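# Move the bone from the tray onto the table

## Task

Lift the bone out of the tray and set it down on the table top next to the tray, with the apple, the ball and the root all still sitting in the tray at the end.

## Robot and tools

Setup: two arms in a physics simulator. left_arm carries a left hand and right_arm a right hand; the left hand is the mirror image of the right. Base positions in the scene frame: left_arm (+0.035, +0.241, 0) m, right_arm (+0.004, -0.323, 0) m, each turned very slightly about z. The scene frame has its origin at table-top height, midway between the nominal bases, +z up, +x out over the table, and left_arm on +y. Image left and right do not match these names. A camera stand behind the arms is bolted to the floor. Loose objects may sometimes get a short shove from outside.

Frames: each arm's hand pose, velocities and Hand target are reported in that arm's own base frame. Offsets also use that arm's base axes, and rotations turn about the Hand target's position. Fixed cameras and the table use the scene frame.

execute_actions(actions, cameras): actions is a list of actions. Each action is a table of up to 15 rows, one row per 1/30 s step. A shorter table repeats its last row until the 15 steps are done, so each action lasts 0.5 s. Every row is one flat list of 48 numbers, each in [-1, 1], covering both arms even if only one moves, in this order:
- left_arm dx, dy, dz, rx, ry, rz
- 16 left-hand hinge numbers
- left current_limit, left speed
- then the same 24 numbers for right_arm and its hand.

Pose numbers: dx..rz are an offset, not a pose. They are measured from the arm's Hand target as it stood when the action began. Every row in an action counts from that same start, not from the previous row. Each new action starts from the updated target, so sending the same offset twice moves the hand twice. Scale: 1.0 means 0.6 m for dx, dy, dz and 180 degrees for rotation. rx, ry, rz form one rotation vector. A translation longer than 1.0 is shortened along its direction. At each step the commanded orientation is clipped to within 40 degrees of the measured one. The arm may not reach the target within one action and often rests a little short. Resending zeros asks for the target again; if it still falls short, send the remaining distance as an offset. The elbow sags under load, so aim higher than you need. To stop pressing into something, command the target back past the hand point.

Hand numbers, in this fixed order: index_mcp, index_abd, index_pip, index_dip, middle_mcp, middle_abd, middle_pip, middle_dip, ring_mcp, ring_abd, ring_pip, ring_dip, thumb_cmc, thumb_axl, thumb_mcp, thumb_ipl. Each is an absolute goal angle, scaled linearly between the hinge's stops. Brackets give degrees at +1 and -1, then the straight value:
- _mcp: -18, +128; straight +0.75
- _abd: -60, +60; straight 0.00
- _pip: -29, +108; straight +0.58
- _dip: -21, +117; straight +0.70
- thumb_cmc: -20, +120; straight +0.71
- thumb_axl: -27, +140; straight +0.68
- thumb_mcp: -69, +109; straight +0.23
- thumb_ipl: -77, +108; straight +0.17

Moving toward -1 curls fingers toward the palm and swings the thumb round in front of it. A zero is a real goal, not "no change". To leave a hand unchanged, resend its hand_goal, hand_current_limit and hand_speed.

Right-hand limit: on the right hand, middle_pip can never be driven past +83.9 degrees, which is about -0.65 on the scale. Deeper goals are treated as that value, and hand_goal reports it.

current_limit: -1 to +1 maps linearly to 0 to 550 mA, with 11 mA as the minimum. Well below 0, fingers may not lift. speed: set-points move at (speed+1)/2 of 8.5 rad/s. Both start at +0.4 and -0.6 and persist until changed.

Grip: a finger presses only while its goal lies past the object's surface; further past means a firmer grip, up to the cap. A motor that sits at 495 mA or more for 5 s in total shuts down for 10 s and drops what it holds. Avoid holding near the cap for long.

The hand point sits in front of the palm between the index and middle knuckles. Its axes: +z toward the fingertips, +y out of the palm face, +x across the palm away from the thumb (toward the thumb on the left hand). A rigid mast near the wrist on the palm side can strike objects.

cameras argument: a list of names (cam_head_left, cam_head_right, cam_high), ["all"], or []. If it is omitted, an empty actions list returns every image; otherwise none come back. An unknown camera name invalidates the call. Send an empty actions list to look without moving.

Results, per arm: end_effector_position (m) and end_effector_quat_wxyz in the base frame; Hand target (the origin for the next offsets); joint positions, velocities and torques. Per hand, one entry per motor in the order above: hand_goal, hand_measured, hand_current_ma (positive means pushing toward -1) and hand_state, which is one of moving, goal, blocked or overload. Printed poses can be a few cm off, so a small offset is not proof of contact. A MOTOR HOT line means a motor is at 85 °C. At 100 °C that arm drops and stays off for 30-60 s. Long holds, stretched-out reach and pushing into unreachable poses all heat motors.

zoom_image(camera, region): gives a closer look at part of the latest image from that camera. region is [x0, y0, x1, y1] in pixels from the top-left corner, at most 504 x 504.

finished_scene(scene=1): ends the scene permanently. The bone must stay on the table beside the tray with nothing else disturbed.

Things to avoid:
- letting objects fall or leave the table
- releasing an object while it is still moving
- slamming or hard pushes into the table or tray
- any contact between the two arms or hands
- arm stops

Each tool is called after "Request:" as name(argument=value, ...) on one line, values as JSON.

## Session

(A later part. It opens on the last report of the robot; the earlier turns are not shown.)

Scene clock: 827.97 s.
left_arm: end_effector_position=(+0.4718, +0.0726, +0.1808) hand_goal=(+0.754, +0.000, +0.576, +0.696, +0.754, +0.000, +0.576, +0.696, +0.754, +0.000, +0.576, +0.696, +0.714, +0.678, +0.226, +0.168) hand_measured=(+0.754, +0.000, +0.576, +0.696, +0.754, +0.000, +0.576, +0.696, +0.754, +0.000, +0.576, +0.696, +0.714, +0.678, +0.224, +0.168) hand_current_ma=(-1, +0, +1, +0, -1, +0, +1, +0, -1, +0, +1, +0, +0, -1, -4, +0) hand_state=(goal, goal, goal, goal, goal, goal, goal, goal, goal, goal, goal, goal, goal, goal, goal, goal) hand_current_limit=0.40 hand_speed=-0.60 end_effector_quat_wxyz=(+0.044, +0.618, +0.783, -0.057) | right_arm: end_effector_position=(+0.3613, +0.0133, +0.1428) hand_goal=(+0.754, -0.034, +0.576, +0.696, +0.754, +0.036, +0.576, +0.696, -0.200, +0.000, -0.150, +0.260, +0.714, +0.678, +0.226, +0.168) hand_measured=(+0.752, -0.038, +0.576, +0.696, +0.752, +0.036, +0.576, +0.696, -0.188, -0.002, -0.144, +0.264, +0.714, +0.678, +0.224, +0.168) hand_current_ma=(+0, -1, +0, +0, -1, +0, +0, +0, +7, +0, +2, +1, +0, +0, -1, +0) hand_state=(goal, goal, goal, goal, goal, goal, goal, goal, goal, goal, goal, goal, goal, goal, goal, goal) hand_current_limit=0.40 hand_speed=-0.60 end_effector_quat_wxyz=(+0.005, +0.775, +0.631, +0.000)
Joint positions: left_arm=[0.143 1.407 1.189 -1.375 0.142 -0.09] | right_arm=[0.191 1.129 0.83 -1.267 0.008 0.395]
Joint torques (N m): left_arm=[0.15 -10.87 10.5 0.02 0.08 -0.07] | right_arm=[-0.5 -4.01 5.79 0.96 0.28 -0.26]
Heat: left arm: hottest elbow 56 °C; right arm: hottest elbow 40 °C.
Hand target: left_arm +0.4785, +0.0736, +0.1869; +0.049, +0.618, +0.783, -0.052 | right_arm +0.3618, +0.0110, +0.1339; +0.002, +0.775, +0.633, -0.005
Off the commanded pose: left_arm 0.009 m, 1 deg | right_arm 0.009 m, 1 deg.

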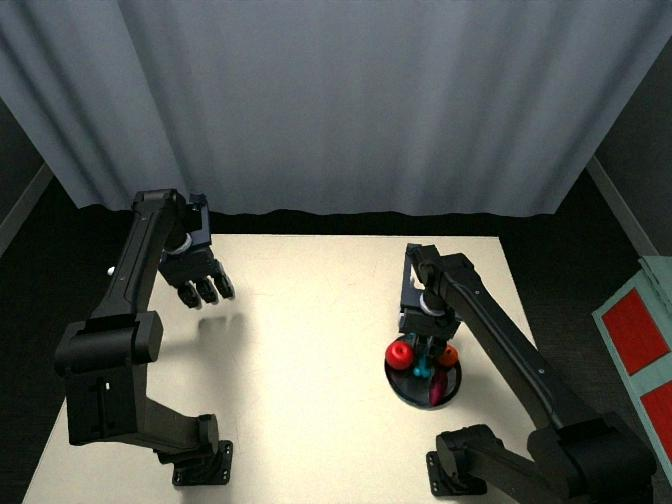

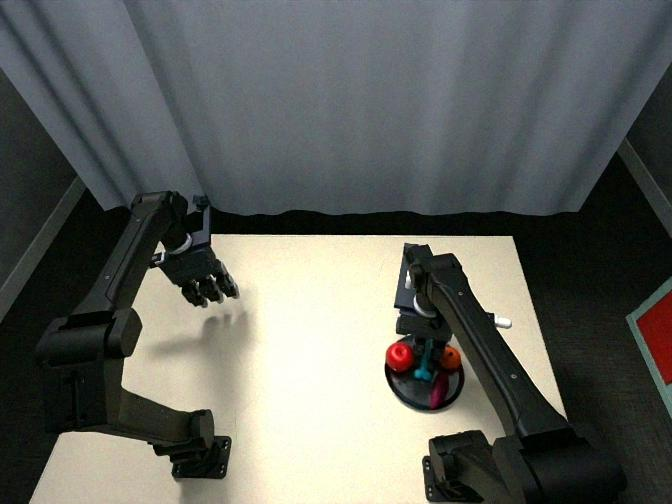

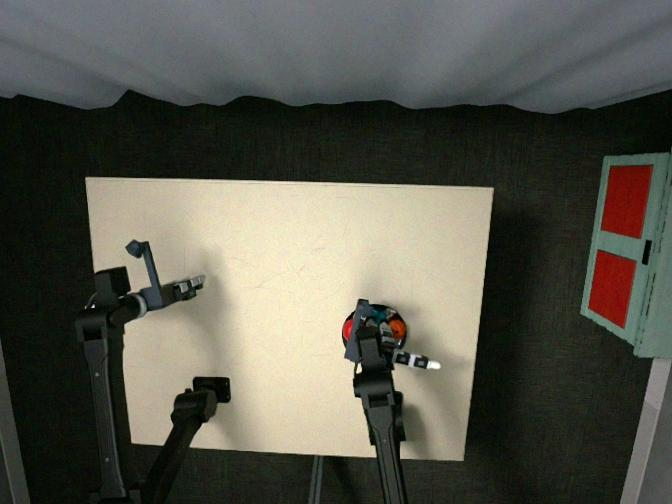

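Request:
execute_actions(actions=[[[0,0,0,0,0,0,0.754,0,0.576,0.696,0.754,0,0.576,0.696,0.754,0,0.576,0.696,0.714,0.678,0.226,0.168,0.4,-0.6,0,0,-0.013,0,0,0,0.754,-0.035,0.576,0.696,0.754,0.035,0.576,0.696,-0.2,0,-0.15,0.26,0.714,0.678,0.226,0.168,0.4,-0.6]]], cameras=["cam_high","cam_head_right"])

Request:
zoom_image(camera="cam_high", region=[355, 305, 405, 355])

Request:
zoom_image(camera="cam_head_right", region=[400, 325, 460, 385])

Scene clock: 839.97 s.
left_arm: end_effector_position=(+0.4718, +0.0726, +0.1808) hand_goal=(+0.754, +0.000, +0.576, +0.696, +0.754, +0.000, +0.576, +0.696, +0.754, +0.000, +0.576, +0.696, +0.714, +0.678, +0.226, +0.168) hand_measured=(+0.754, +0.000, +0.576, +0.696, +0.754, +0.000, +0.576, +0.696, +0.754, +0.000, +0.576, +0.696, +0.714, +0.678, +0.224, +0.168) hand_current_ma=(-1, +0, +1, +0, -1, +0, +1, +0, -1, +0, +1, +0, +0, -1, -4, +0) hand_state=(goal, goal, goal, goal, goal, goal, goal, goal, goal, goal, goal, goal, goal, goal, goal, goal) hand_current_limit=0.40 hand_speed=-0.60 end_effector_quat_wxyz=(+0.044, +0.618, +0.783, -0.057) | right_arm: end_effector_position=(+0.3628, +0.0135, +0.1401) hand_goal=(+0.754, -0.034, +0.576, +0.696, +0.754, +0.036, +0.576, +0.696, -0.200, +0.000, -0.150, +0.260, +0.714, +0.678, +0.226, +0.168) hand_measured=(+0.752, -0.038, +0.576, +0.696, +0.758, +0.036, +0.580, +0.696, -0.188, -0.002, -0.144, +0.264, +0.714, +0.678, +0.224, +0.168) hand_current_ma=(+0, -1, +0, +0, +1, +0, +1, +0, +7, +0, +2, +1, +0, +0, -1, +0) hand_state=(goal, goal, goal, goal, goal, goal, goal, goal, goal, goal, goal, goal, goal, goal, goal, goal) hand_current_limit=0.40 hand_speed=-0.60 end_effector_quat_wxyz=(+0.008, +0.775, +0.631, +0.005)
Joint positions: left_arm=[0.143 1.407 1.189 -1.375 0.142 -0.09] | right_arm=[0.191 1.129 0.821 -1.247 0.009 0.395]
Joint torques (N m): left_arm=[0.03 -10.81 10.55 -0.01 0.08 -0.07] | right_arm=[-0.38 -3.43 5.3 1.16 0.24 -0.25]
Heat: left arm: hottest elbow 56 °C; right arm: hottest elbow 40 °C.
Hand target: left_arm +0.4785, +0.0736, +0.1869; +0.049, +0.618, +0.783, -0.052 | right_arm +0.3619, +0.0109, +0.1262; +0.002, +0.775, +0.632, -0.005
Off the commanded pose: left_arm 0.009 m, 1 deg | right_arm 0.014 m, 1 deg.
Images, in order (width x height): cam_head_right 672x504, cam_high 672x504.

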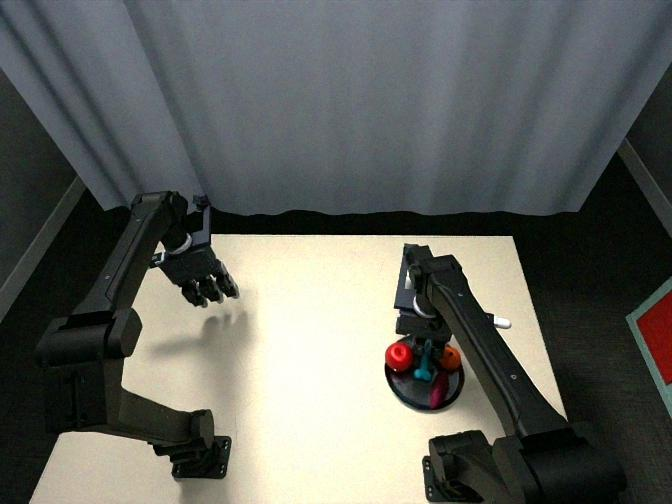

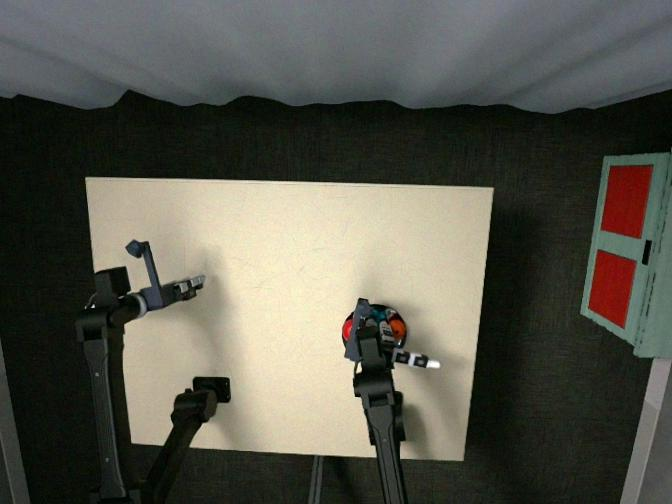

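Scaled by 10.080 from the camera's 672x504 image, which has a finer 960x720 frame.

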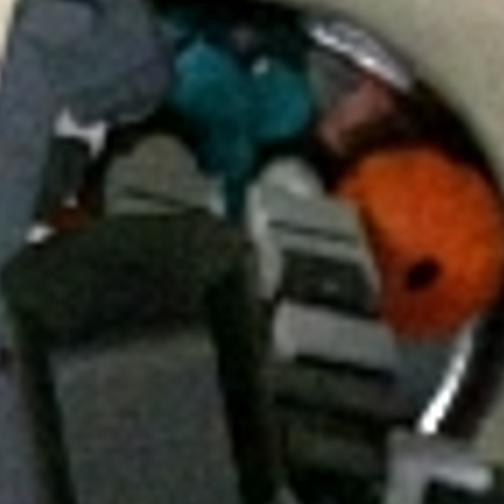

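Scaled by 8.400 from the camera's 672x504 image, which has a finer 960x720 frame.

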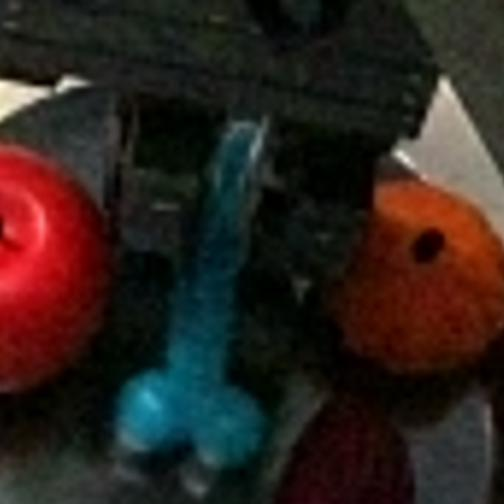

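Request:
execute_actions(actions=[[[0,0,0,0,0,0,0.754,0,0.576,0.696,0.754,0,0.576,0.696,0.754,0,0.576,0.696,0.714,0.678,0.226,0.168,0.4,-0.6,0,0,0.007,0,0,0,0.754,-0.1,0.576,0.696,0.754,0.1,0.576,0.696,-0.2,0,-0.15,0.26,0.714,0.678,0.226,0.168,0.4,-0.9]],[[0,0,0,0,0,0,0.754,0,0.576,0.696,0.754,0,0.576,0.696,0.754,0,0.576,0.696,0.714,0.678,0.226,0.168,0.4,-0.6,0,0,0,0,0,0,0.754,-0.2,0.576,0.696,0.754,0.2,0.576,0.696,-0.2,0,-0.15,0.26,0.714,0.678,0.226,0.168,0.4,-0.9]]], cameras=["cam_high","cam_head_right"])

Request:
zoom_image(camera="cam_high", region=[355, 305, 405, 355])

Request:
zoom_image(camera="cam_head_right", region=[400, 325, 460, 385])

Scene clock: 873.13 s.
left_arm: end_effector_position=(+0.4718, +0.0726, +0.1808) hand_goal=(+0.754, +0.000, +0.576, +0.696, +0.754, +0.000, +0.576, +0.696, +0.754, +0.000, +0.576, +0.696, +0.714, +0.678, +0.226, +0.168) hand_measured=(+0.754, +0.000, +0.576, +0.696, +0.754, +0.000, +0.576, +0.696, +0.754, +0.000, +0.576, +0.696, +0.714, +0.678, +0.224, +0.168) hand_current_ma=(-1, +0, +1, +0, -1, +0, +1, +0, -1, +0, +1, +0, +0, -1, -4, +0) hand_state=(goal, goal, goal, goal, goal, goal, goal, goal, goal, goal, goal, goal, goal, goal, goal, goal) hand_current_limit=0.40 hand_speed=-0.60 end_effector_quat_wxyz=(+0.044, +0.618, +0.783, -0.057) | right_arm: end_effector_position=(+0.3628, +0.0136, +0.1401) hand_goal=(+0.754, -0.200, +0.576, +0.696, +0.754, +0.200, +0.576, +0.696, -0.200, +0.000, -0.150, +0.260, +0.714, +0.678, +0.226, +0.168) hand_measured=(+0.752, -0.064, +0.576, +0.696, +0.758, +0.052, +0.580, +0.696, -0.188, -0.002, -0.144, +0.264, +0.714, +0.678, +0.224, +0.168) hand_current_ma=(+0, +297, +0, +0, +1, -345, +1, +0, +7, +0, +2, +1, +0, +0, -1, +0) hand_state=(goal, blocked, goal, goal, goal, blocked, goal, goal, goal, goal, goal, goal, goal, goal, goal, goal) hand_current_limit=0.40 hand_speed=-0.90 end_effector_quat_wxyz=(+0.008, +0.775, +0.632, +0.005)
Joint positions: left_arm=[0.143 1.407 1.189 -1.375 0.142 -0.09] | right_arm=[0.191 1.129 0.821 -1.247 0.009 0.395]
Joint torques (N m): left_arm=[0.03 -10.87 10.48 -0.01 0.07 -0.07] | right_arm=[-0.32 -3.72 5.97 0.65 0.25 -0.25]
Heat: left arm: hottest elbow 56 °C; right arm: hottest elbow 39 °C.
Hand target: left_arm +0.4785, +0.0736, +0.1869; +0.049, +0.618, +0.783, -0.052 | right_arm +0.3619, +0.0110, +0.1304; +0.002, +0.775, +0.633, -0.005
Off the commanded pose: left_arm 0.009 m, 1 deg | right_arm 0.010 m, 1 deg.
Images, in order (width x height): cam_head_right 672x504, cam_high 672x504.

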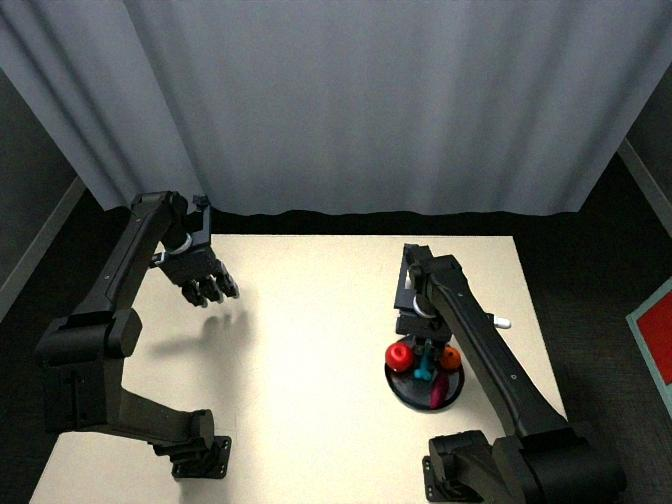

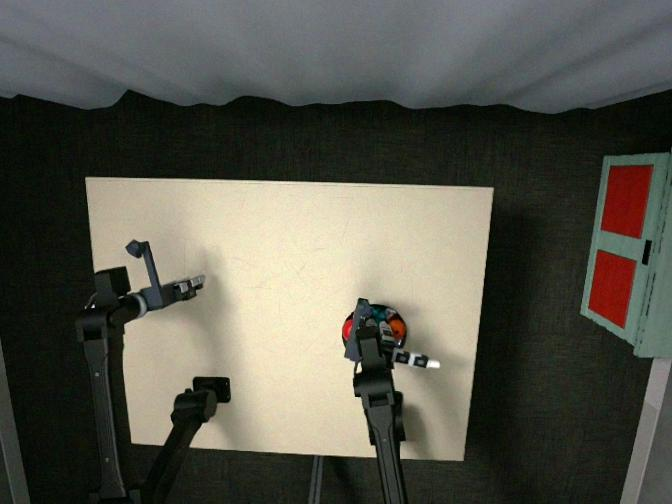

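Scaled by 10.080 from the camera's 672x504 image, which has a finer 960x720 frame.

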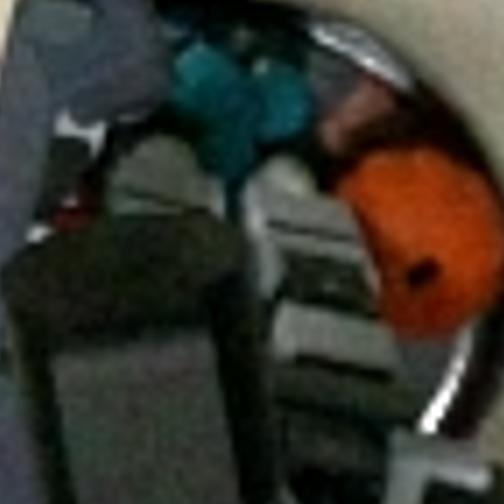

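Scaled by 8.400 from the camera's 672x504 image, which has a finer 960x720 frame.

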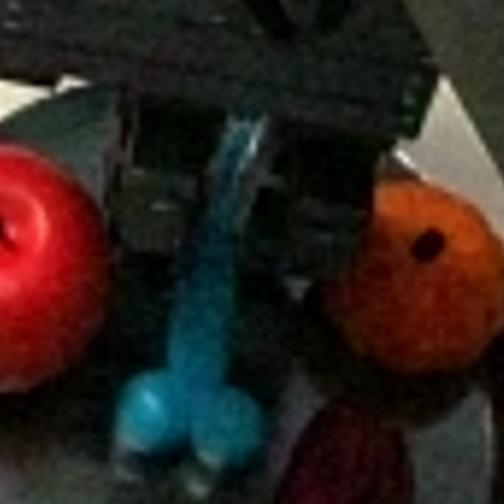

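Request:
execute_actions(actions=[[[0,0,0,0,0,0,0.754,0,0.576,0.696,0.754,0,0.576,0.696,0.754,0,0.576,0.696,0.714,0.678,0.226,0.168,0.4,-0.6,0,0,0.025,0,0,0,0.754,-0.2,0.576,0.696,0.754,0.2,0.576,0.696,-0.2,0,-0.15,0.26,0.714,0.678,0.226,0.168,0.4,-0.9]],[[0,0,0,0,0,0,0.754,0,0.576,0.696,0.754,0,0.576,0.696,0.754,0,0.576,0.696,0.714,0.678,0.226,0.168,0.4,-0.6,0,0,0.04,0,0,0,0.754,-0.2,0.576,0.696,0.754,0.2,0.576,0.696,-0.2,0,-0.15,0.26,0.714,0.678,0.226,0.168,0.4,-0.9]]], cameras=["cam_high","cam_head_left","cam_head_right"])

Request:
zoom_image(camera="cam_high", region=[340, 300, 410, 370])

Request:
zoom_image(camera="cam_head_right", region=[380, 320, 470, 410])

Request:
zoom_image(camera="cam_head_left", region=[380, 320, 470, 410])

Scene clock: 892.50 s.
left_arm: end_effector_position=(+0.4718, +0.0726, +0.1808) hand_goal=(+0.754, +0.000, +0.576, +0.696, +0.754, +0.000, +0.576, +0.696, +0.754, +0.000, +0.576, +0.696, +0.714, +0.678, +0.226, +0.168) hand_measured=(+0.754, +0.000, +0.576, +0.696, +0.754, +0.000, +0.576, +0.696, +0.754, +0.000, +0.576, +0.696, +0.714, +0.678, +0.224, +0.168) hand_current_ma=(-1, +0, +1, +0, -1, +0, +1, +0, -1, +0, +1, +0, +0, -1, -4, +0) hand_state=(goal, goal, goal, goal, goal, goal, goal, goal, goal, goal, goal, goal, goal, goal, goal, goal) hand_current_limit=0.40 hand_speed=-0.60 end_effector_quat_wxyz=(+0.044, +0.618, +0.783, -0.057) | right_arm: end_effector_position=(+0.3436, +0.0101, +0.1396) hand_goal=(+0.754, -0.200, +0.576, +0.696, +0.754, +0.200, +0.576, +0.696, -0.200, +0.000, -0.150, +0.260, +0.714, +0.678, +0.226, +0.168) hand_measured=(+0.754, -0.064, +0.576, +0.694, +0.746, +0.052, +0.572, +0.696, -0.188, -0.002, -0.144, +0.264, +0.714, +0.678, +0.224, +0.168) hand_current_ma=(+0, +295, +0, +0, -4, -345, -2, +0, +7, +0, +2, +1, +0, +0, -1, +0) hand_state=(goal, blocked, goal, goal, goal, blocked, goal, goal, goal, goal, goal, goal, goal, goal, goal, goal) hand_current_limit=0.40 hand_speed=-0.90 end_effector_quat_wxyz=(-0.013, +0.774, +0.632, -0.033)
Joint positions: left_arm=[0.143 1.407 1.189 -1.375 0.142 -0.09] | right_arm=[0.191 1.129 0.834 -1.346 0.008 0.393]
Joint torques (N m): left_arm=[0.03 -10.7 10.48 -0.03 0.07 -0.08] | right_arm=[-0.5 -6.3 10.95 -0.2 0.32 -0.22]
Heat: left arm: hottest elbow 56 °C; right arm: hottest elbow 39 °C.
Hand target: left_arm +0.4785, +0.0736, +0.1869; +0.049, +0.618, +0.783, -0.052 | right_arm +0.3619, +0.0110, +0.1694; +0.002, +0.774, +0.633, -0.005
Off the commanded pose: left_arm 0.009 m, 1 deg | right_arm 0.035 m, 4 deg.

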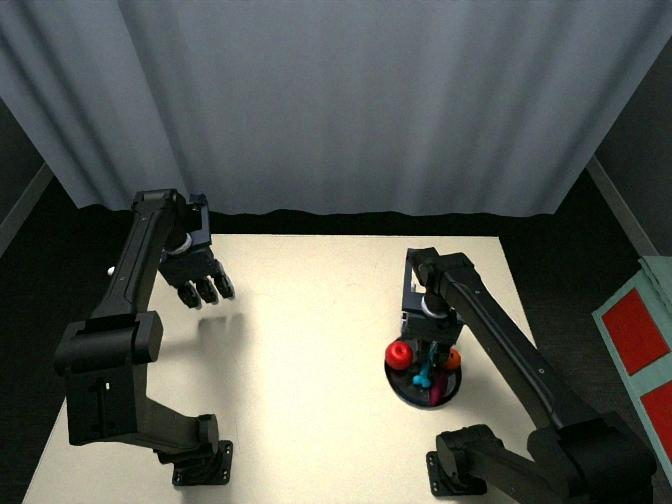

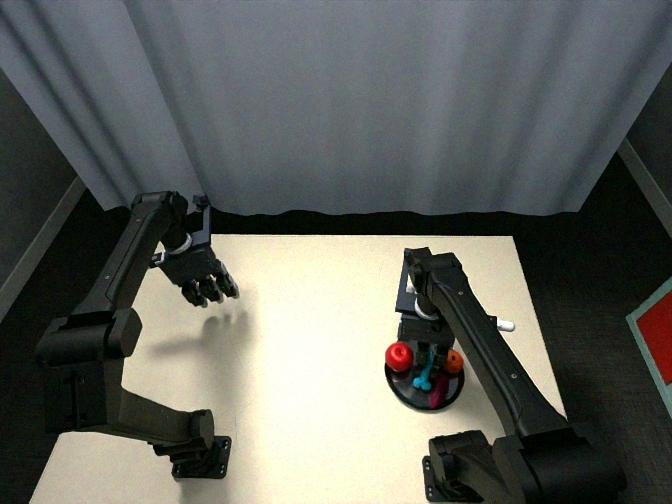

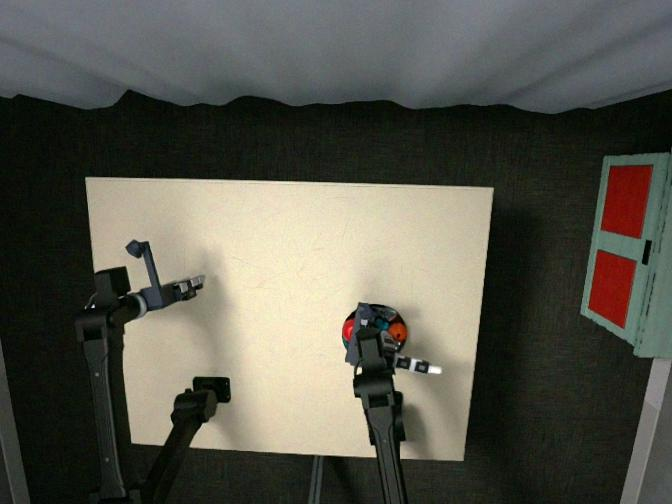

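Scaled by 7.200 from the camera's 672x504 image, which has a finer 960x720 frame.

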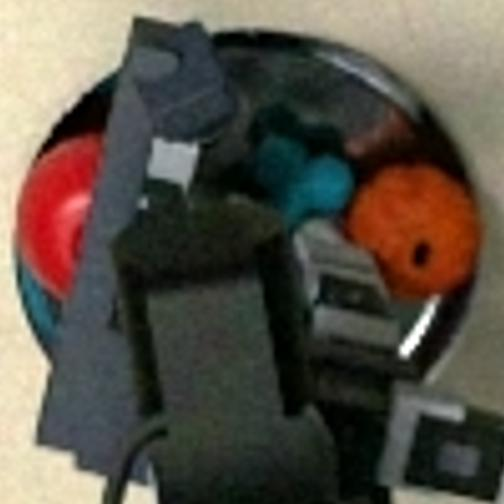

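Scaled by 5.600 from the camera's 672x504 image, which has a finer 960x720 frame.

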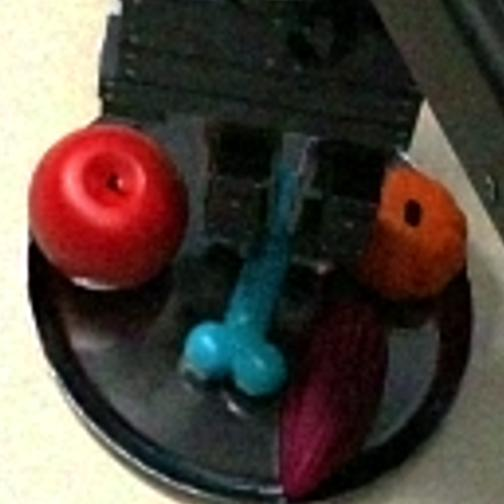

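Scaled by 5.600 from the camera's 672x504 image, which has a finer 960x720 frame.

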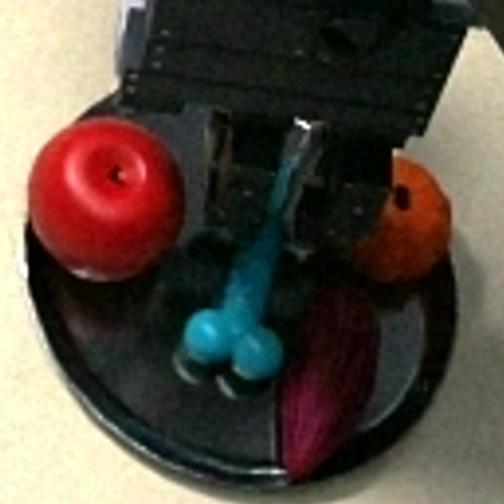

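Request:
execute_actions(actions=[[[0,0,0,0,0,0,0.754,0,0.576,0.696,0.754,0,0.576,0.696,0.754,0,0.576,0.696,0.714,0.678,0.226,0.168,0.4,-0.6,0,0,0.02,0,0,0,0.754,-0.2,0.576,0.696,0.754,0.2,0.576,0.696,-0.2,0,-0.15,0.26,0.714,0.678,0.226,0.168,0.4,-0.9]]], cameras=["cam_high","cam_head_left","cam_head_right"])

Request:
zoom_image(camera="cam_high", region=[340, 300, 410, 370])

Request:
zoom_image(camera="cam_head_right", region=[380, 320, 470, 410])

Scene clock: 914.67 s.
left_arm: end_effector_position=(+0.4718, +0.0726, +0.1808) hand_goal=(+0.754, +0.000, +0.576, +0.696, +0.754, +0.000, +0.576, +0.696, +0.754, +0.000, +0.576, +0.696, +0.714, +0.678, +0.226, +0.168) hand_measured=(+0.754, +0.000, +0.576, +0.696, +0.754, +0.000, +0.576, +0.696, +0.754, +0.000, +0.576, +0.696, +0.714, +0.678, +0.224, +0.168) hand_current_ma=(-1, +0, +1, +0, -1, +0, +1, +0, -1, +0, +1, +0, +0, -1, -4, +0) hand_state=(goal, goal, goal, goal, goal, goal, goal, goal, goal, goal, goal, goal, goal, goal, goal, goal) hand_current_limit=0.40 hand_speed=-0.60 end_effector_quat_wxyz=(+0.044, +0.618, +0.783, -0.057) | right_arm: end_effector_position=(+0.3446, +0.0103, +0.1513) hand_goal=(+0.754, -0.200, +0.576, +0.696, +0.754, +0.200, +0.576, +0.696, -0.200, +0.000, -0.150, +0.260, +0.714, +0.678, +0.226, +0.168) hand_measured=(+0.754, -0.064, +0.576, +0.694, +0.746, +0.052, +0.572, +0.696, -0.188, -0.002, -0.144, +0.264, +0.714, +0.678, +0.224, +0.168) hand_current_ma=(+0, +295, +0, +0, -4, -345, -2, +0, +7, +0, +2, +1, +0, +0, -1, +0) hand_state=(goal, blocked, goal, goal, goal, blocked, goal, goal, goal, goal, goal, goal, goal, goal, goal, goal) hand_current_limit=0.40 hand_speed=-0.90 end_effector_quat_wxyz=(-0.013, +0.774, +0.632, -0.033)
Joint positions: left_arm=[0.143 1.407 1.189 -1.375 0.142 -0.09] | right_arm=[0.191 1.123 0.862 -1.38 0.008 0.393]
Joint torques (N m): left_arm=[0.15 -10.87 10.51 0.02 0.08 -0.07] | right_arm=[-0.44 -6.42 10.96 -0.24 0.32 -0.23]
Heat: left arm: hottest elbow 57 °C; right arm: hottest elbow 46 °C.
Hand target: left_arm +0.4785, +0.0736, +0.1869; +0.049, +0.618, +0.783, -0.052 | right_arm +0.3618, +0.0110, +0.1814; +0.002, +0.774, +0.633, -0.005
Off the commanded pose: left_arm 0.009 m, 1 deg | right_arm 0.035 m, 4 deg.

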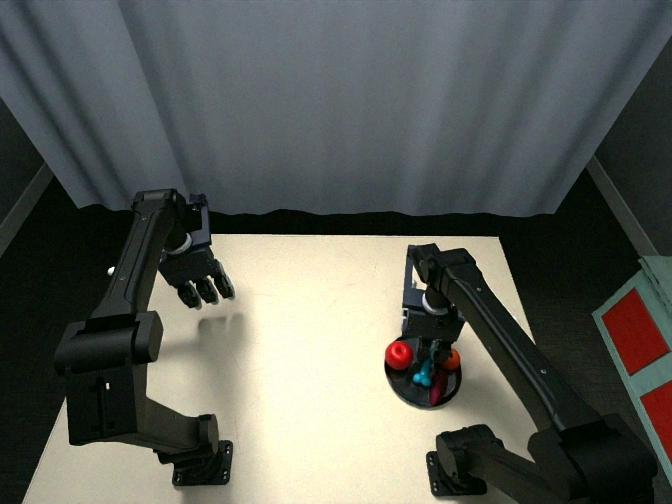

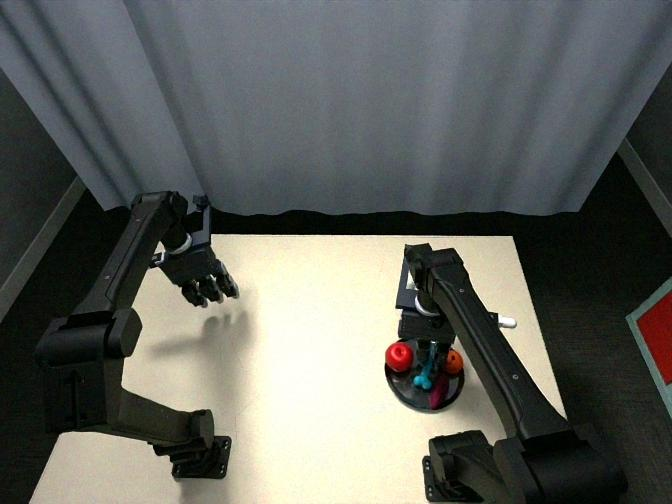

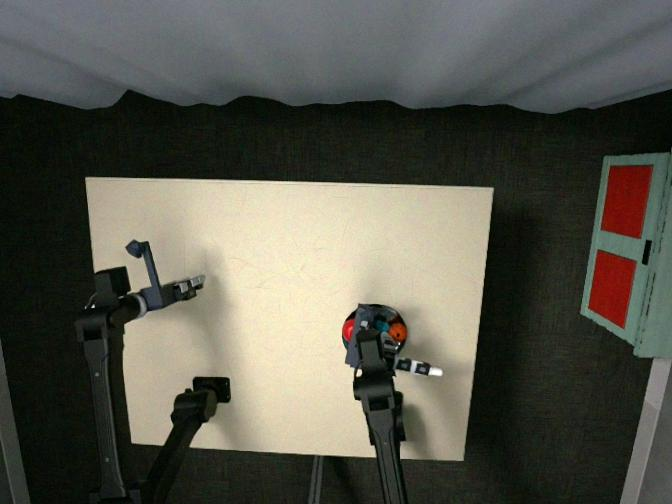

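Scaled by 7.200 from the camera's 672x504 image, which has a finer 960x720 frame.

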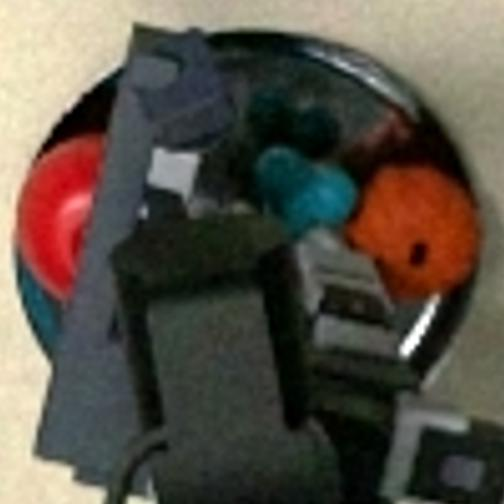

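Scaled by 5.600 from the camera's 672x504 image, which has a finer 960x720 frame.

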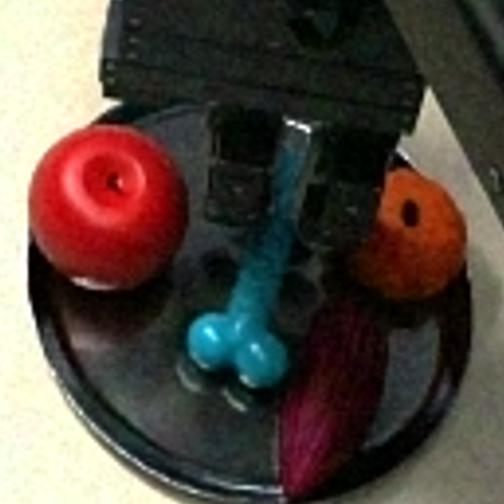

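Request:
execute_actions(actions=[[[0,0,0,0,0,0,0.754,0,0.576,0.696,0.754,0,0.576,0.696,0.754,0,0.576,0.696,0.714,0.678,0.226,0.168,0.4,-0.6,0,0,0.045,0,0,0,0.754,-0.2,0.576,0.696,0.754,0.2,0.576,0.696,-0.2,0,-0.15,0.26,0.714,0.678,0.226,0.168,0.4,-0.9]],[[0,0,0,0,0,0,0.754,0,0.576,0.696,0.754,0,0.576,0.696,0.754,0,0.576,0.696,0.714,0.678,0.226,0.168,0.4,-0.6,0,0,0.045,0,0,0,0.754,-0.2,0.576,0.696,0.754,0.2,0.576,0.696,-0.2,0,-0.15,0.26,0.714,0.678,0.226,0.168,0.4,-0.9]]], cameras=["cam_high","cam_head_left","cam_head_right"])

Request:
zoom_image(camera="cam_high", region=[340, 300, 410, 370])

Request:
zoom_image(camera="cam_head_right", region=[380, 320, 470, 410])

Scene clock: 936.33 s.
left_arm: end_effector_position=(+0.4718, +0.0726, +0.1808) hand_goal=(+0.754, +0.000, +0.576, +0.696, +0.754, +0.000, +0.576, +0.696, +0.754, +0.000, +0.576, +0.696, +0.714, +0.678, +0.226, +0.168) hand_measured=(+0.754, +0.000, +0.576, +0.696, +0.754, +0.000, +0.576, +0.696, +0.754, +0.000, +0.576, +0.696, +0.714, +0.678, +0.224, +0.168) hand_current_ma=(-1, +0, +1, +0, -1, +0, +1, +0, -1, +0, +1, +0, +0, -1, -4, +0) hand_state=(goal, goal, goal, goal, goal, goal, goal, goal, goal, goal, goal, goal, goal, goal, goal, goal) hand_current_limit=0.40 hand_speed=-0.60 end_effector_quat_wxyz=(+0.044, +0.618, +0.783, -0.057) | right_arm: end_effector_position=(+0.3483, +0.0111, +0.2056) hand_goal=(+0.754, -0.200, +0.576, +0.696, +0.754, +0.200, +0.576, +0.696, -0.200, +0.000, -0.150, +0.260, +0.714, +0.678, +0.226, +0.168) hand_measured=(+0.754, -0.064, +0.576, +0.694, +0.746, +0.052, +0.572, +0.696, -0.188, -0.002, -0.144, +0.264, +0.714, +0.678, +0.224, +0.168) hand_current_ma=(+0, +295, +0, +0, -4, -345, -2, +0, +7, +0, +2, +1, +0, +0, -1, +0) hand_state=(goal, blocked, goal, goal, goal, blocked, goal, goal, goal, goal, goal, goal, goal, goal, goal, goal) hand_current_limit=0.40 hand_speed=-0.90 end_effector_quat_wxyz=(-0.012, +0.774, +0.632, -0.031)
Joint positions: left_arm=[0.143 1.407 1.189 -1.375 0.142 -0.09] | right_arm=[0.191 1.102 0.991 -1.527 0.008 0.393]
Joint torques (N m): left_arm=[-0.03 -10.87 10.5 -0.02 0.08 -0.08] | right_arm=[-0.38 -6.07 11.23 -0.14 0.32 -0.23]
Heat: left arm: hottest elbow 57 °C; right arm: hottest elbow 50 °C.
Hand target: left_arm +0.4785, +0.0736, +0.1869; +0.049, +0.618, +0.783, -0.052 | right_arm +0.3618, +0.0110, +0.2354; +0.002, +0.774, +0.633, -0.005
Off the commanded pose: left_arm 0.009 m, 1 deg | right_arm 0.033 m, 3 deg.

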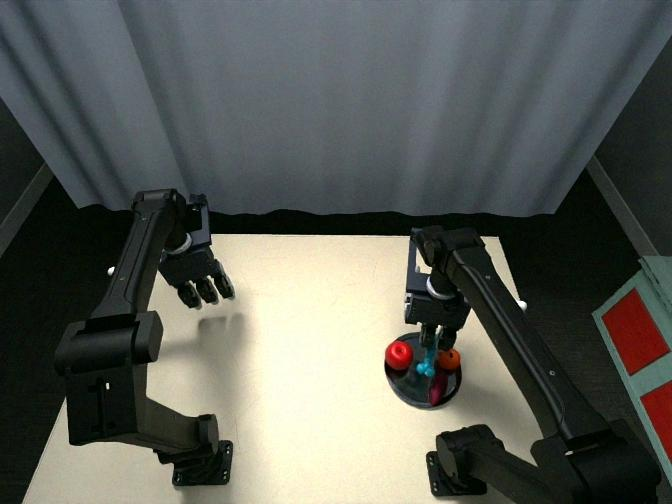

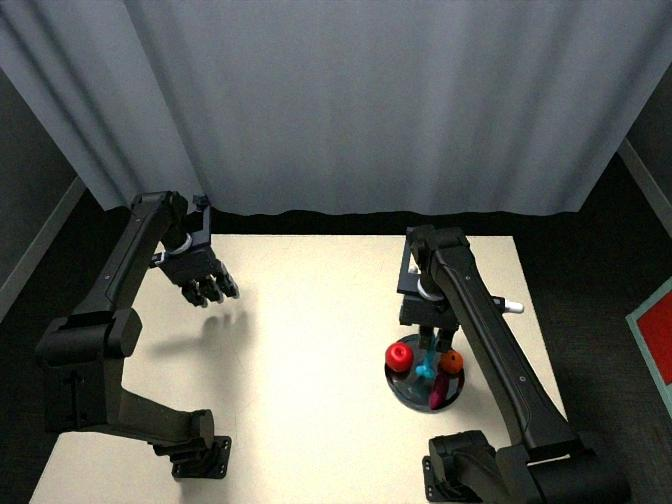

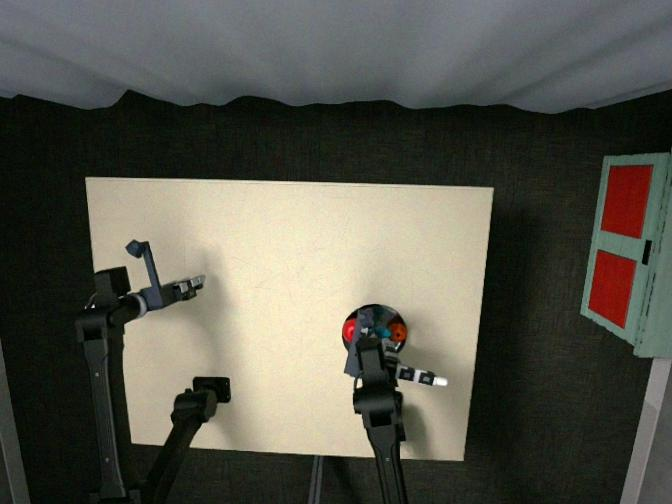

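Scaled by 7.200 from the camera's 672x504 image, which has a finer 960x720 frame.

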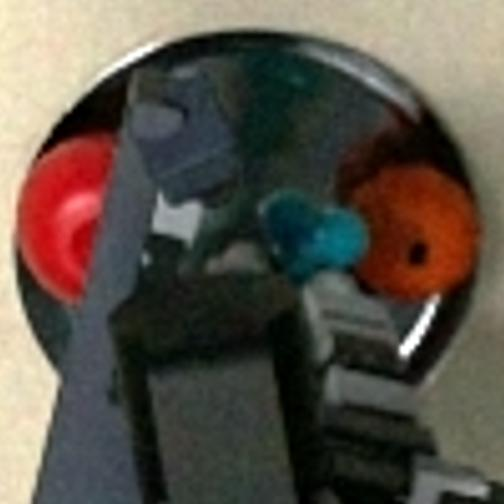

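Scaled by 5.600 from the camera's 672x504 image, which has a finer 960x720 frame.

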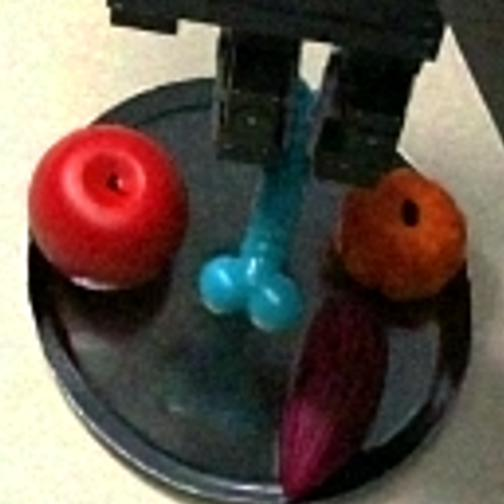

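Request:
execute_actions(actions=[[[0,0,0,0,0,0,0.754,0,0.576,0.696,0.754,0,0.576,0.696,0.754,0,0.576,0.696,0.714,0.678,0.226,0.168,0.4,-0.6,0.08,0,0,0,0,0,0.754,-0.2,0.576,0.696,0.754,0.2,0.576,0.696,-0.2,0,-0.15,0.26,0.714,0.678,0.226,0.168,0.4,-0.9]],[[0,0,0,0,0,0,0.754,0,0.576,0.696,0.754,0,0.576,0.696,0.754,0,0.576,0.696,0.714,0.678,0.226,0.168,0.4,-0.6,0.1,0,0,0,0,0,0.754,-0.2,0.576,0.696,0.754,0.2,0.576,0.696,-0.2,0,-0.15,0.26,0.714,0.678,0.226,0.168,0.4,-0.9]],[[0,0,0,0,0,0,0.754,0,0.576,0.696,0.754,0,0.576,0.696,0.754,0,0.576,0.696,0.714,0.678,0.226,0.168,0.4,-0.6,0.095,0,0,0,0,0,0.754,-0.2,0.576,0.696,0.754,0.2,0.576,0.696,-0.2,0,-0.15,0.26,0.714,0.678,0.226,0.168,0.4,-0.9]]], cameras=["cam_high","cam_head_left","cam_head_right"])

Request:
zoom_image(camera="cam_high", region=[330, 240, 430, 370])

Request:
zoom_image(camera="cam_head_left", region=[380, 270, 490, 410])

Scene clock: 953.77 s.
left_arm: end_effector_position=(+0.4718, +0.0726, +0.1808) hand_goal=(+0.754, +0.000, +0.576, +0.696, +0.754, +0.000, +0.576, +0.696, +0.754, +0.000, +0.576, +0.696, +0.714, +0.678, +0.226, +0.168) hand_measured=(+0.754, +0.000, +0.576, +0.696, +0.754, +0.000, +0.576, +0.696, +0.754, +0.000, +0.576, +0.696, +0.714, +0.678, +0.224, +0.168) hand_current_ma=(-1, +0, +1, +0, -1, +0, +1, +0, -1, +0, +1, +0, +0, -1, -4, +0) hand_state=(goal, goal, goal, goal, goal, goal, goal, goal, goal, goal, goal, goal, goal, goal, goal, goal) hand_current_limit=0.40 hand_speed=-0.60 end_effector_quat_wxyz=(+0.044, +0.618, +0.783, -0.057) | right_arm: end_effector_position=(+0.5090, +0.0122, +0.2140) hand_goal=(+0.754, -0.200, +0.576, +0.696, +0.754, +0.200, +0.576, +0.696, -0.200, +0.000, -0.150, +0.260, +0.714, +0.678, +0.226, +0.168) hand_measured=(+0.752, -0.064, +0.576, +0.694, +0.752, +0.052, +0.574, +0.696, -0.188, -0.002, -0.144, +0.264, +0.714, +0.678, +0.224, +0.168) hand_current_ma=(-1, +295, +0, +0, -1, -345, +0, +0, +7, +0, +2, +1, +0, +0, -1, +0) hand_state=(goal, blocked, goal, goal, goal, blocked, goal, goal, goal, goal, goal, goal, goal, goal, goal, goal) hand_current_limit=0.40 hand_speed=-0.90 end_effector_quat_wxyz=(-0.008, +0.776, +0.631, -0.023)
Joint positions: left_arm=[0.143 1.407 1.189 -1.375 0.142 -0.09] | right_arm=[0.125 1.51 1.382 -1.491 0.01 0.33]
Joint torques (N m): left_arm=[0.15 -10.87 10.48 0.01 0.08 -0.07] | right_arm=[-0.44 -10.58 11.36 -0.03 0.24 -0.26]
Heat: left arm: hottest elbow 57 °C; right arm: hottest elbow 52 °C.
Hand target: left_arm +0.4785, +0.0736, +0.1869; +0.049, +0.618, +0.783, -0.052 | right_arm +0.5268, +0.0111, +0.2353; +0.002, +0.775, +0.633, -0.005
Off the commanded pose: left_arm 0.009 m, 1 deg | right_arm 0.028 m, 2 deg.

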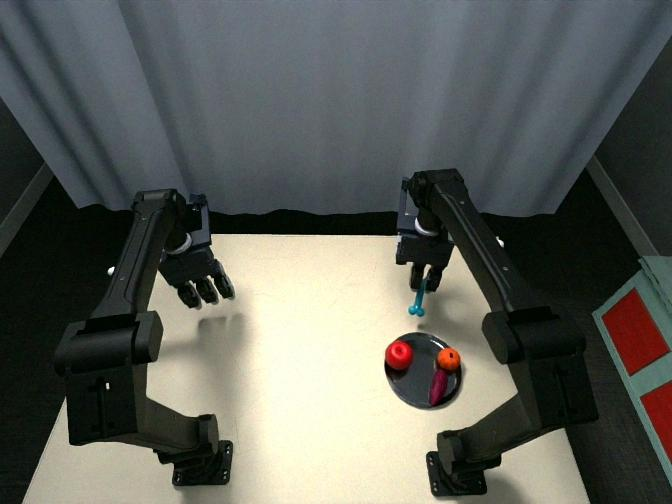

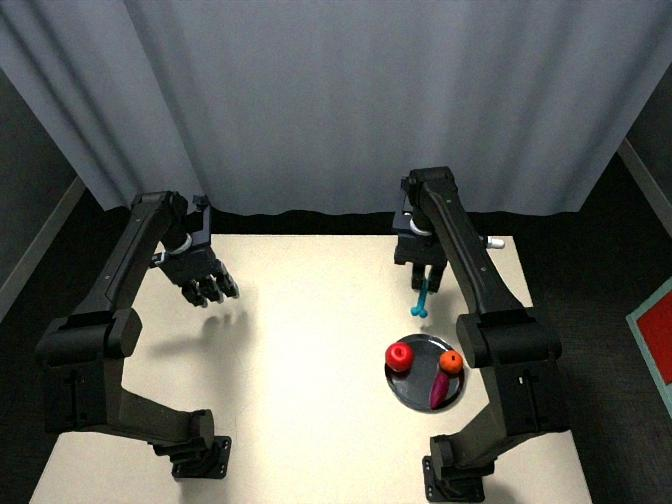

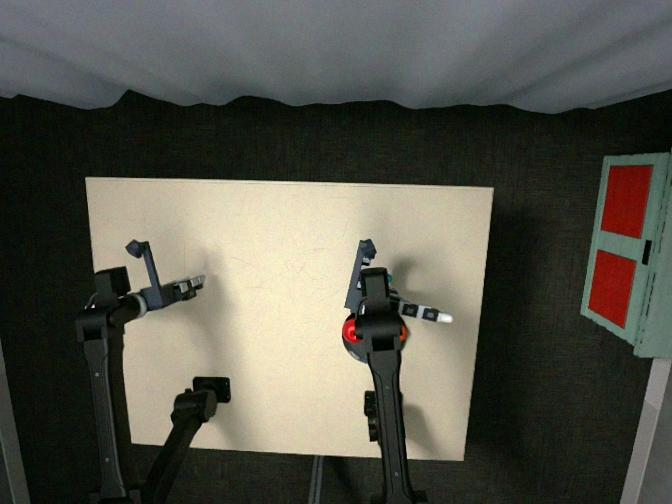

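Scaled by 3.877 from the camera's 672x504 image, which has a finer 960x720 frame.

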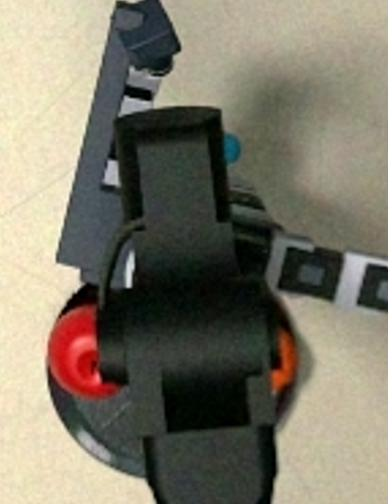

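Scaled by 3.600 from the camera's 672x504 image, which has a finer 960x720 frame.

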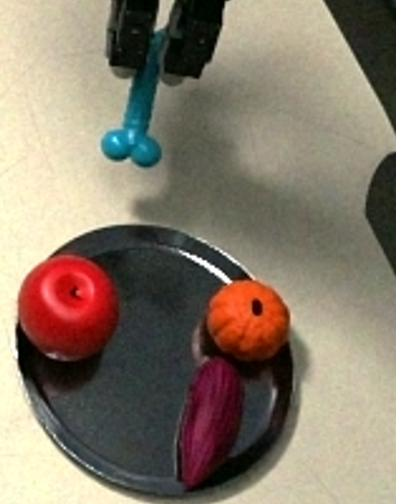

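Request:
execute_actions(actions=[[[0,0,0,0,0,0,0.754,0,0.576,0.696,0.754,0,0.576,0.696,0.754,0,0.576,0.696,0.714,0.678,0.226,0.168,0.4,-0.6,0.025,0,-0.07,0,0,0,0.754,-0.2,0.576,0.696,0.754,0.2,0.576,0.696,-0.2,0,-0.15,0.26,0.714,0.678,0.226,0.168,0.4,-0.9]],[[0,0,0,0,0,0,0.754,0,0.576,0.696,0.754,0,0.576,0.696,0.754,0,0.576,0.696,0.714,0.678,0.226,0.168,0.4,-0.6,0,0,-0.065,0,0,0,0.754,-0.2,0.576,0.696,0.754,0.2,0.576,0.696,-0.2,0,-0.15,0.26,0.714,0.678,0.226,0.168,0.4,-0.9]]], cameras=["cam_high","cam_head_left","cam_head_right"])

Request:
zoom_image(camera="cam_head_left", region=[390, 260, 470, 350])

Request:
zoom_image(camera="cam_head_right", region=[390, 260, 470, 350])

Scene clock: 979.73 s.
left_arm: end_effector_position=(+0.4718, +0.0726, +0.1808) hand_goal=(+0.754, +0.000, +0.576, +0.696, +0.754, +0.000, +0.576, +0.696, +0.754, +0.000, +0.576, +0.696, +0.714, +0.678, +0.226, +0.168) hand_measured=(+0.754, +0.000, +0.576, +0.696, +0.754, +0.000, +0.576, +0.696, +0.754, +0.000, +0.576, +0.696, +0.714, +0.678, +0.224, +0.168) hand_current_ma=(-1, +0, +1, +0, -1, +0, +1, +0, -1, +0, +1, +0, +0, -1, -4, +0) hand_state=(goal, goal, goal, goal, goal, goal, goal, goal, goal, goal, goal, goal, goal, goal, goal, goal) hand_current_limit=0.40 hand_speed=-0.60 end_effector_quat_wxyz=(+0.044, +0.618, +0.783, -0.057) | right_arm: end_effector_position=(+0.5401, +0.0151, +0.1643) hand_goal=(+0.754, -0.200, +0.576, +0.696, +0.754, +0.200, +0.576, +0.696, -0.200, +0.000, -0.150, +0.260, +0.714, +0.678, +0.226, +0.168) hand_measured=(+0.746, -0.068, +0.574, +0.694, +0.754, +0.054, +0.576, +0.696, -0.188, -0.002, -0.144, +0.264, +0.714, +0.678, +0.224, +0.168) hand_current_ma=(-3, +285, -1, +0, +0, -333, +0, +0, +7, +0, +2, +1, +0, +0, -1, +0) hand_state=(goal, blocked, goal, goal, goal, blocked, goal, goal, goal, goal, goal, goal, goal, goal, goal, goal) hand_current_limit=0.40 hand_speed=-0.90 end_effector_quat_wxyz=(+0.005, +0.775, +0.632, -0.002)
Joint positions: left_arm=[0.143 1.407 1.189 -1.375 0.142 -0.09] | right_arm=[0.122 1.584 1.327 -1.312 0.01 0.326]
Joint torques (N m): left_arm=[0.03 -10.81 10.54 0.03 0.09 -0.07] | right_arm=[-0.56 -10.93 6.05 0.98 0.22 -0.26]
Heat: left arm: hottest elbow 57 °C; right arm: hottest elbow 52 °C.
Hand target: left_arm +0.4785, +0.0736, +0.1869; +0.049, +0.618, +0.783, -0.052 | right_arm +0.5420, +0.0112, +0.1545; +0.002, +0.774, +0.633, -0.005
Off the commanded pose: left_arm 0.009 m, 1 deg | right_arm 0.011 m, 1 deg.

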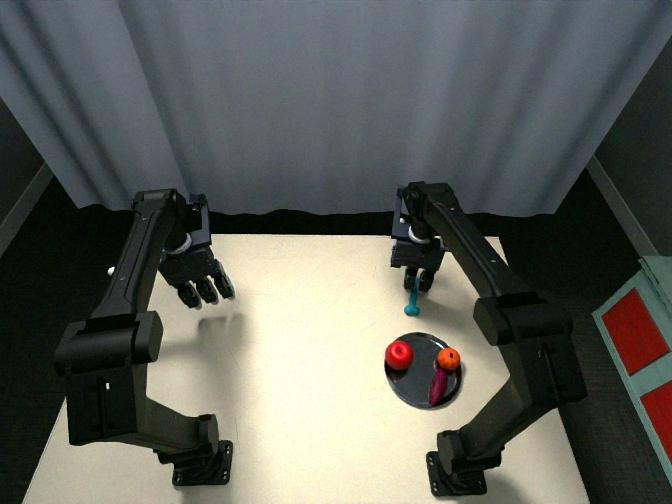

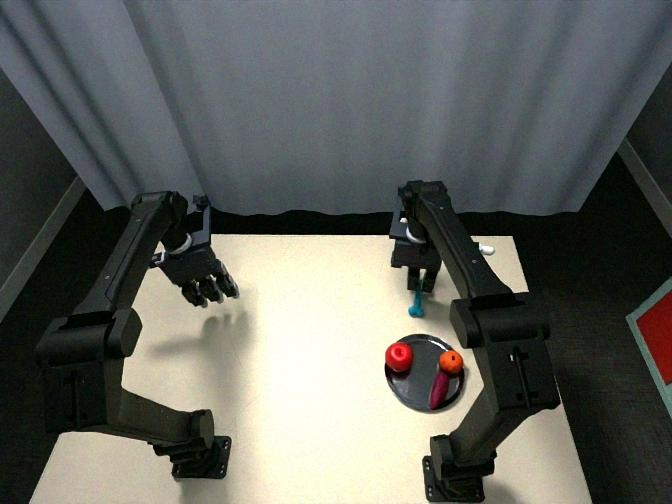

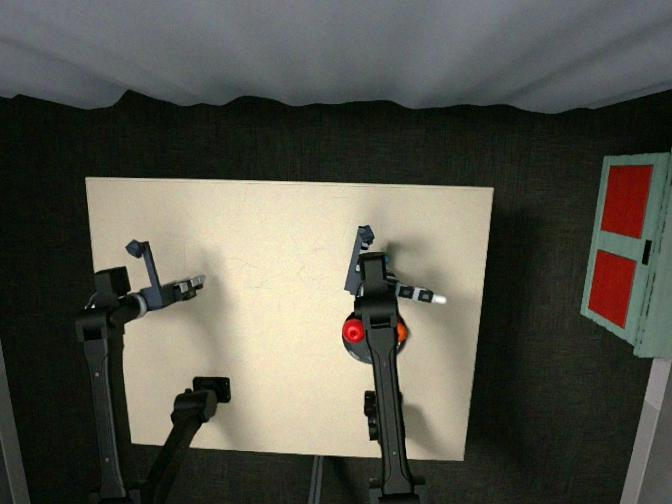

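Scaled by 5.600 from the camera's 672x504 image, which has a finer 960x720 frame.

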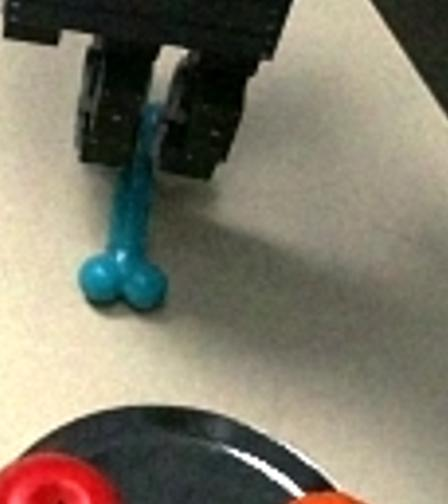

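Scaled by 5.600 from the camera's 672x504 image, which has a finer 960x720 frame.

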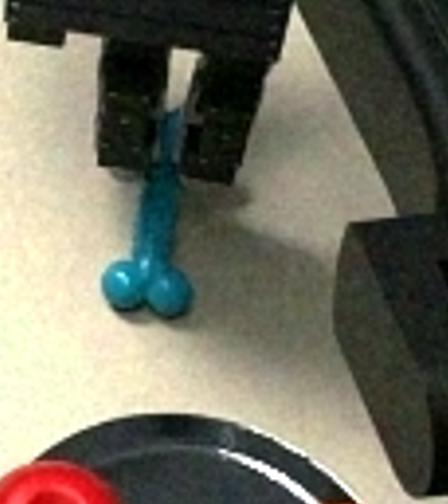

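Request:
zoom_image(camera="cam_high", region=[350, 215, 420, 315])

Request:
zoom_image(camera="cam_head_left", region=[395, 270, 445, 325])

Scaled by 5.040 from the camera's 672x504 image, which has a finer 960x720 frame.

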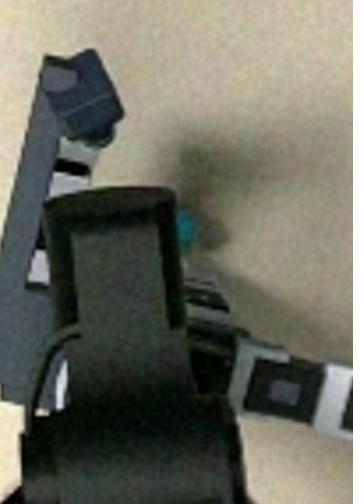

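Scaled by 9.164 from the camera's 672x504 image, which has a finer 960x720 frame.

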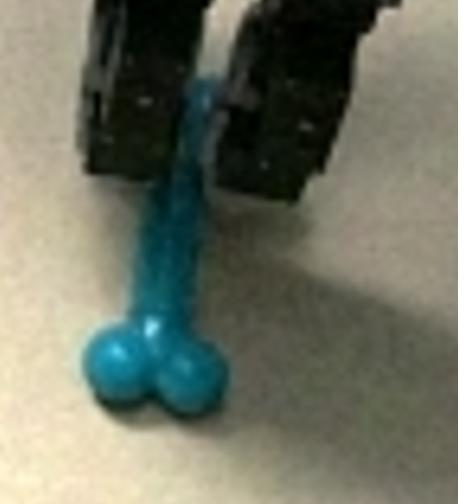

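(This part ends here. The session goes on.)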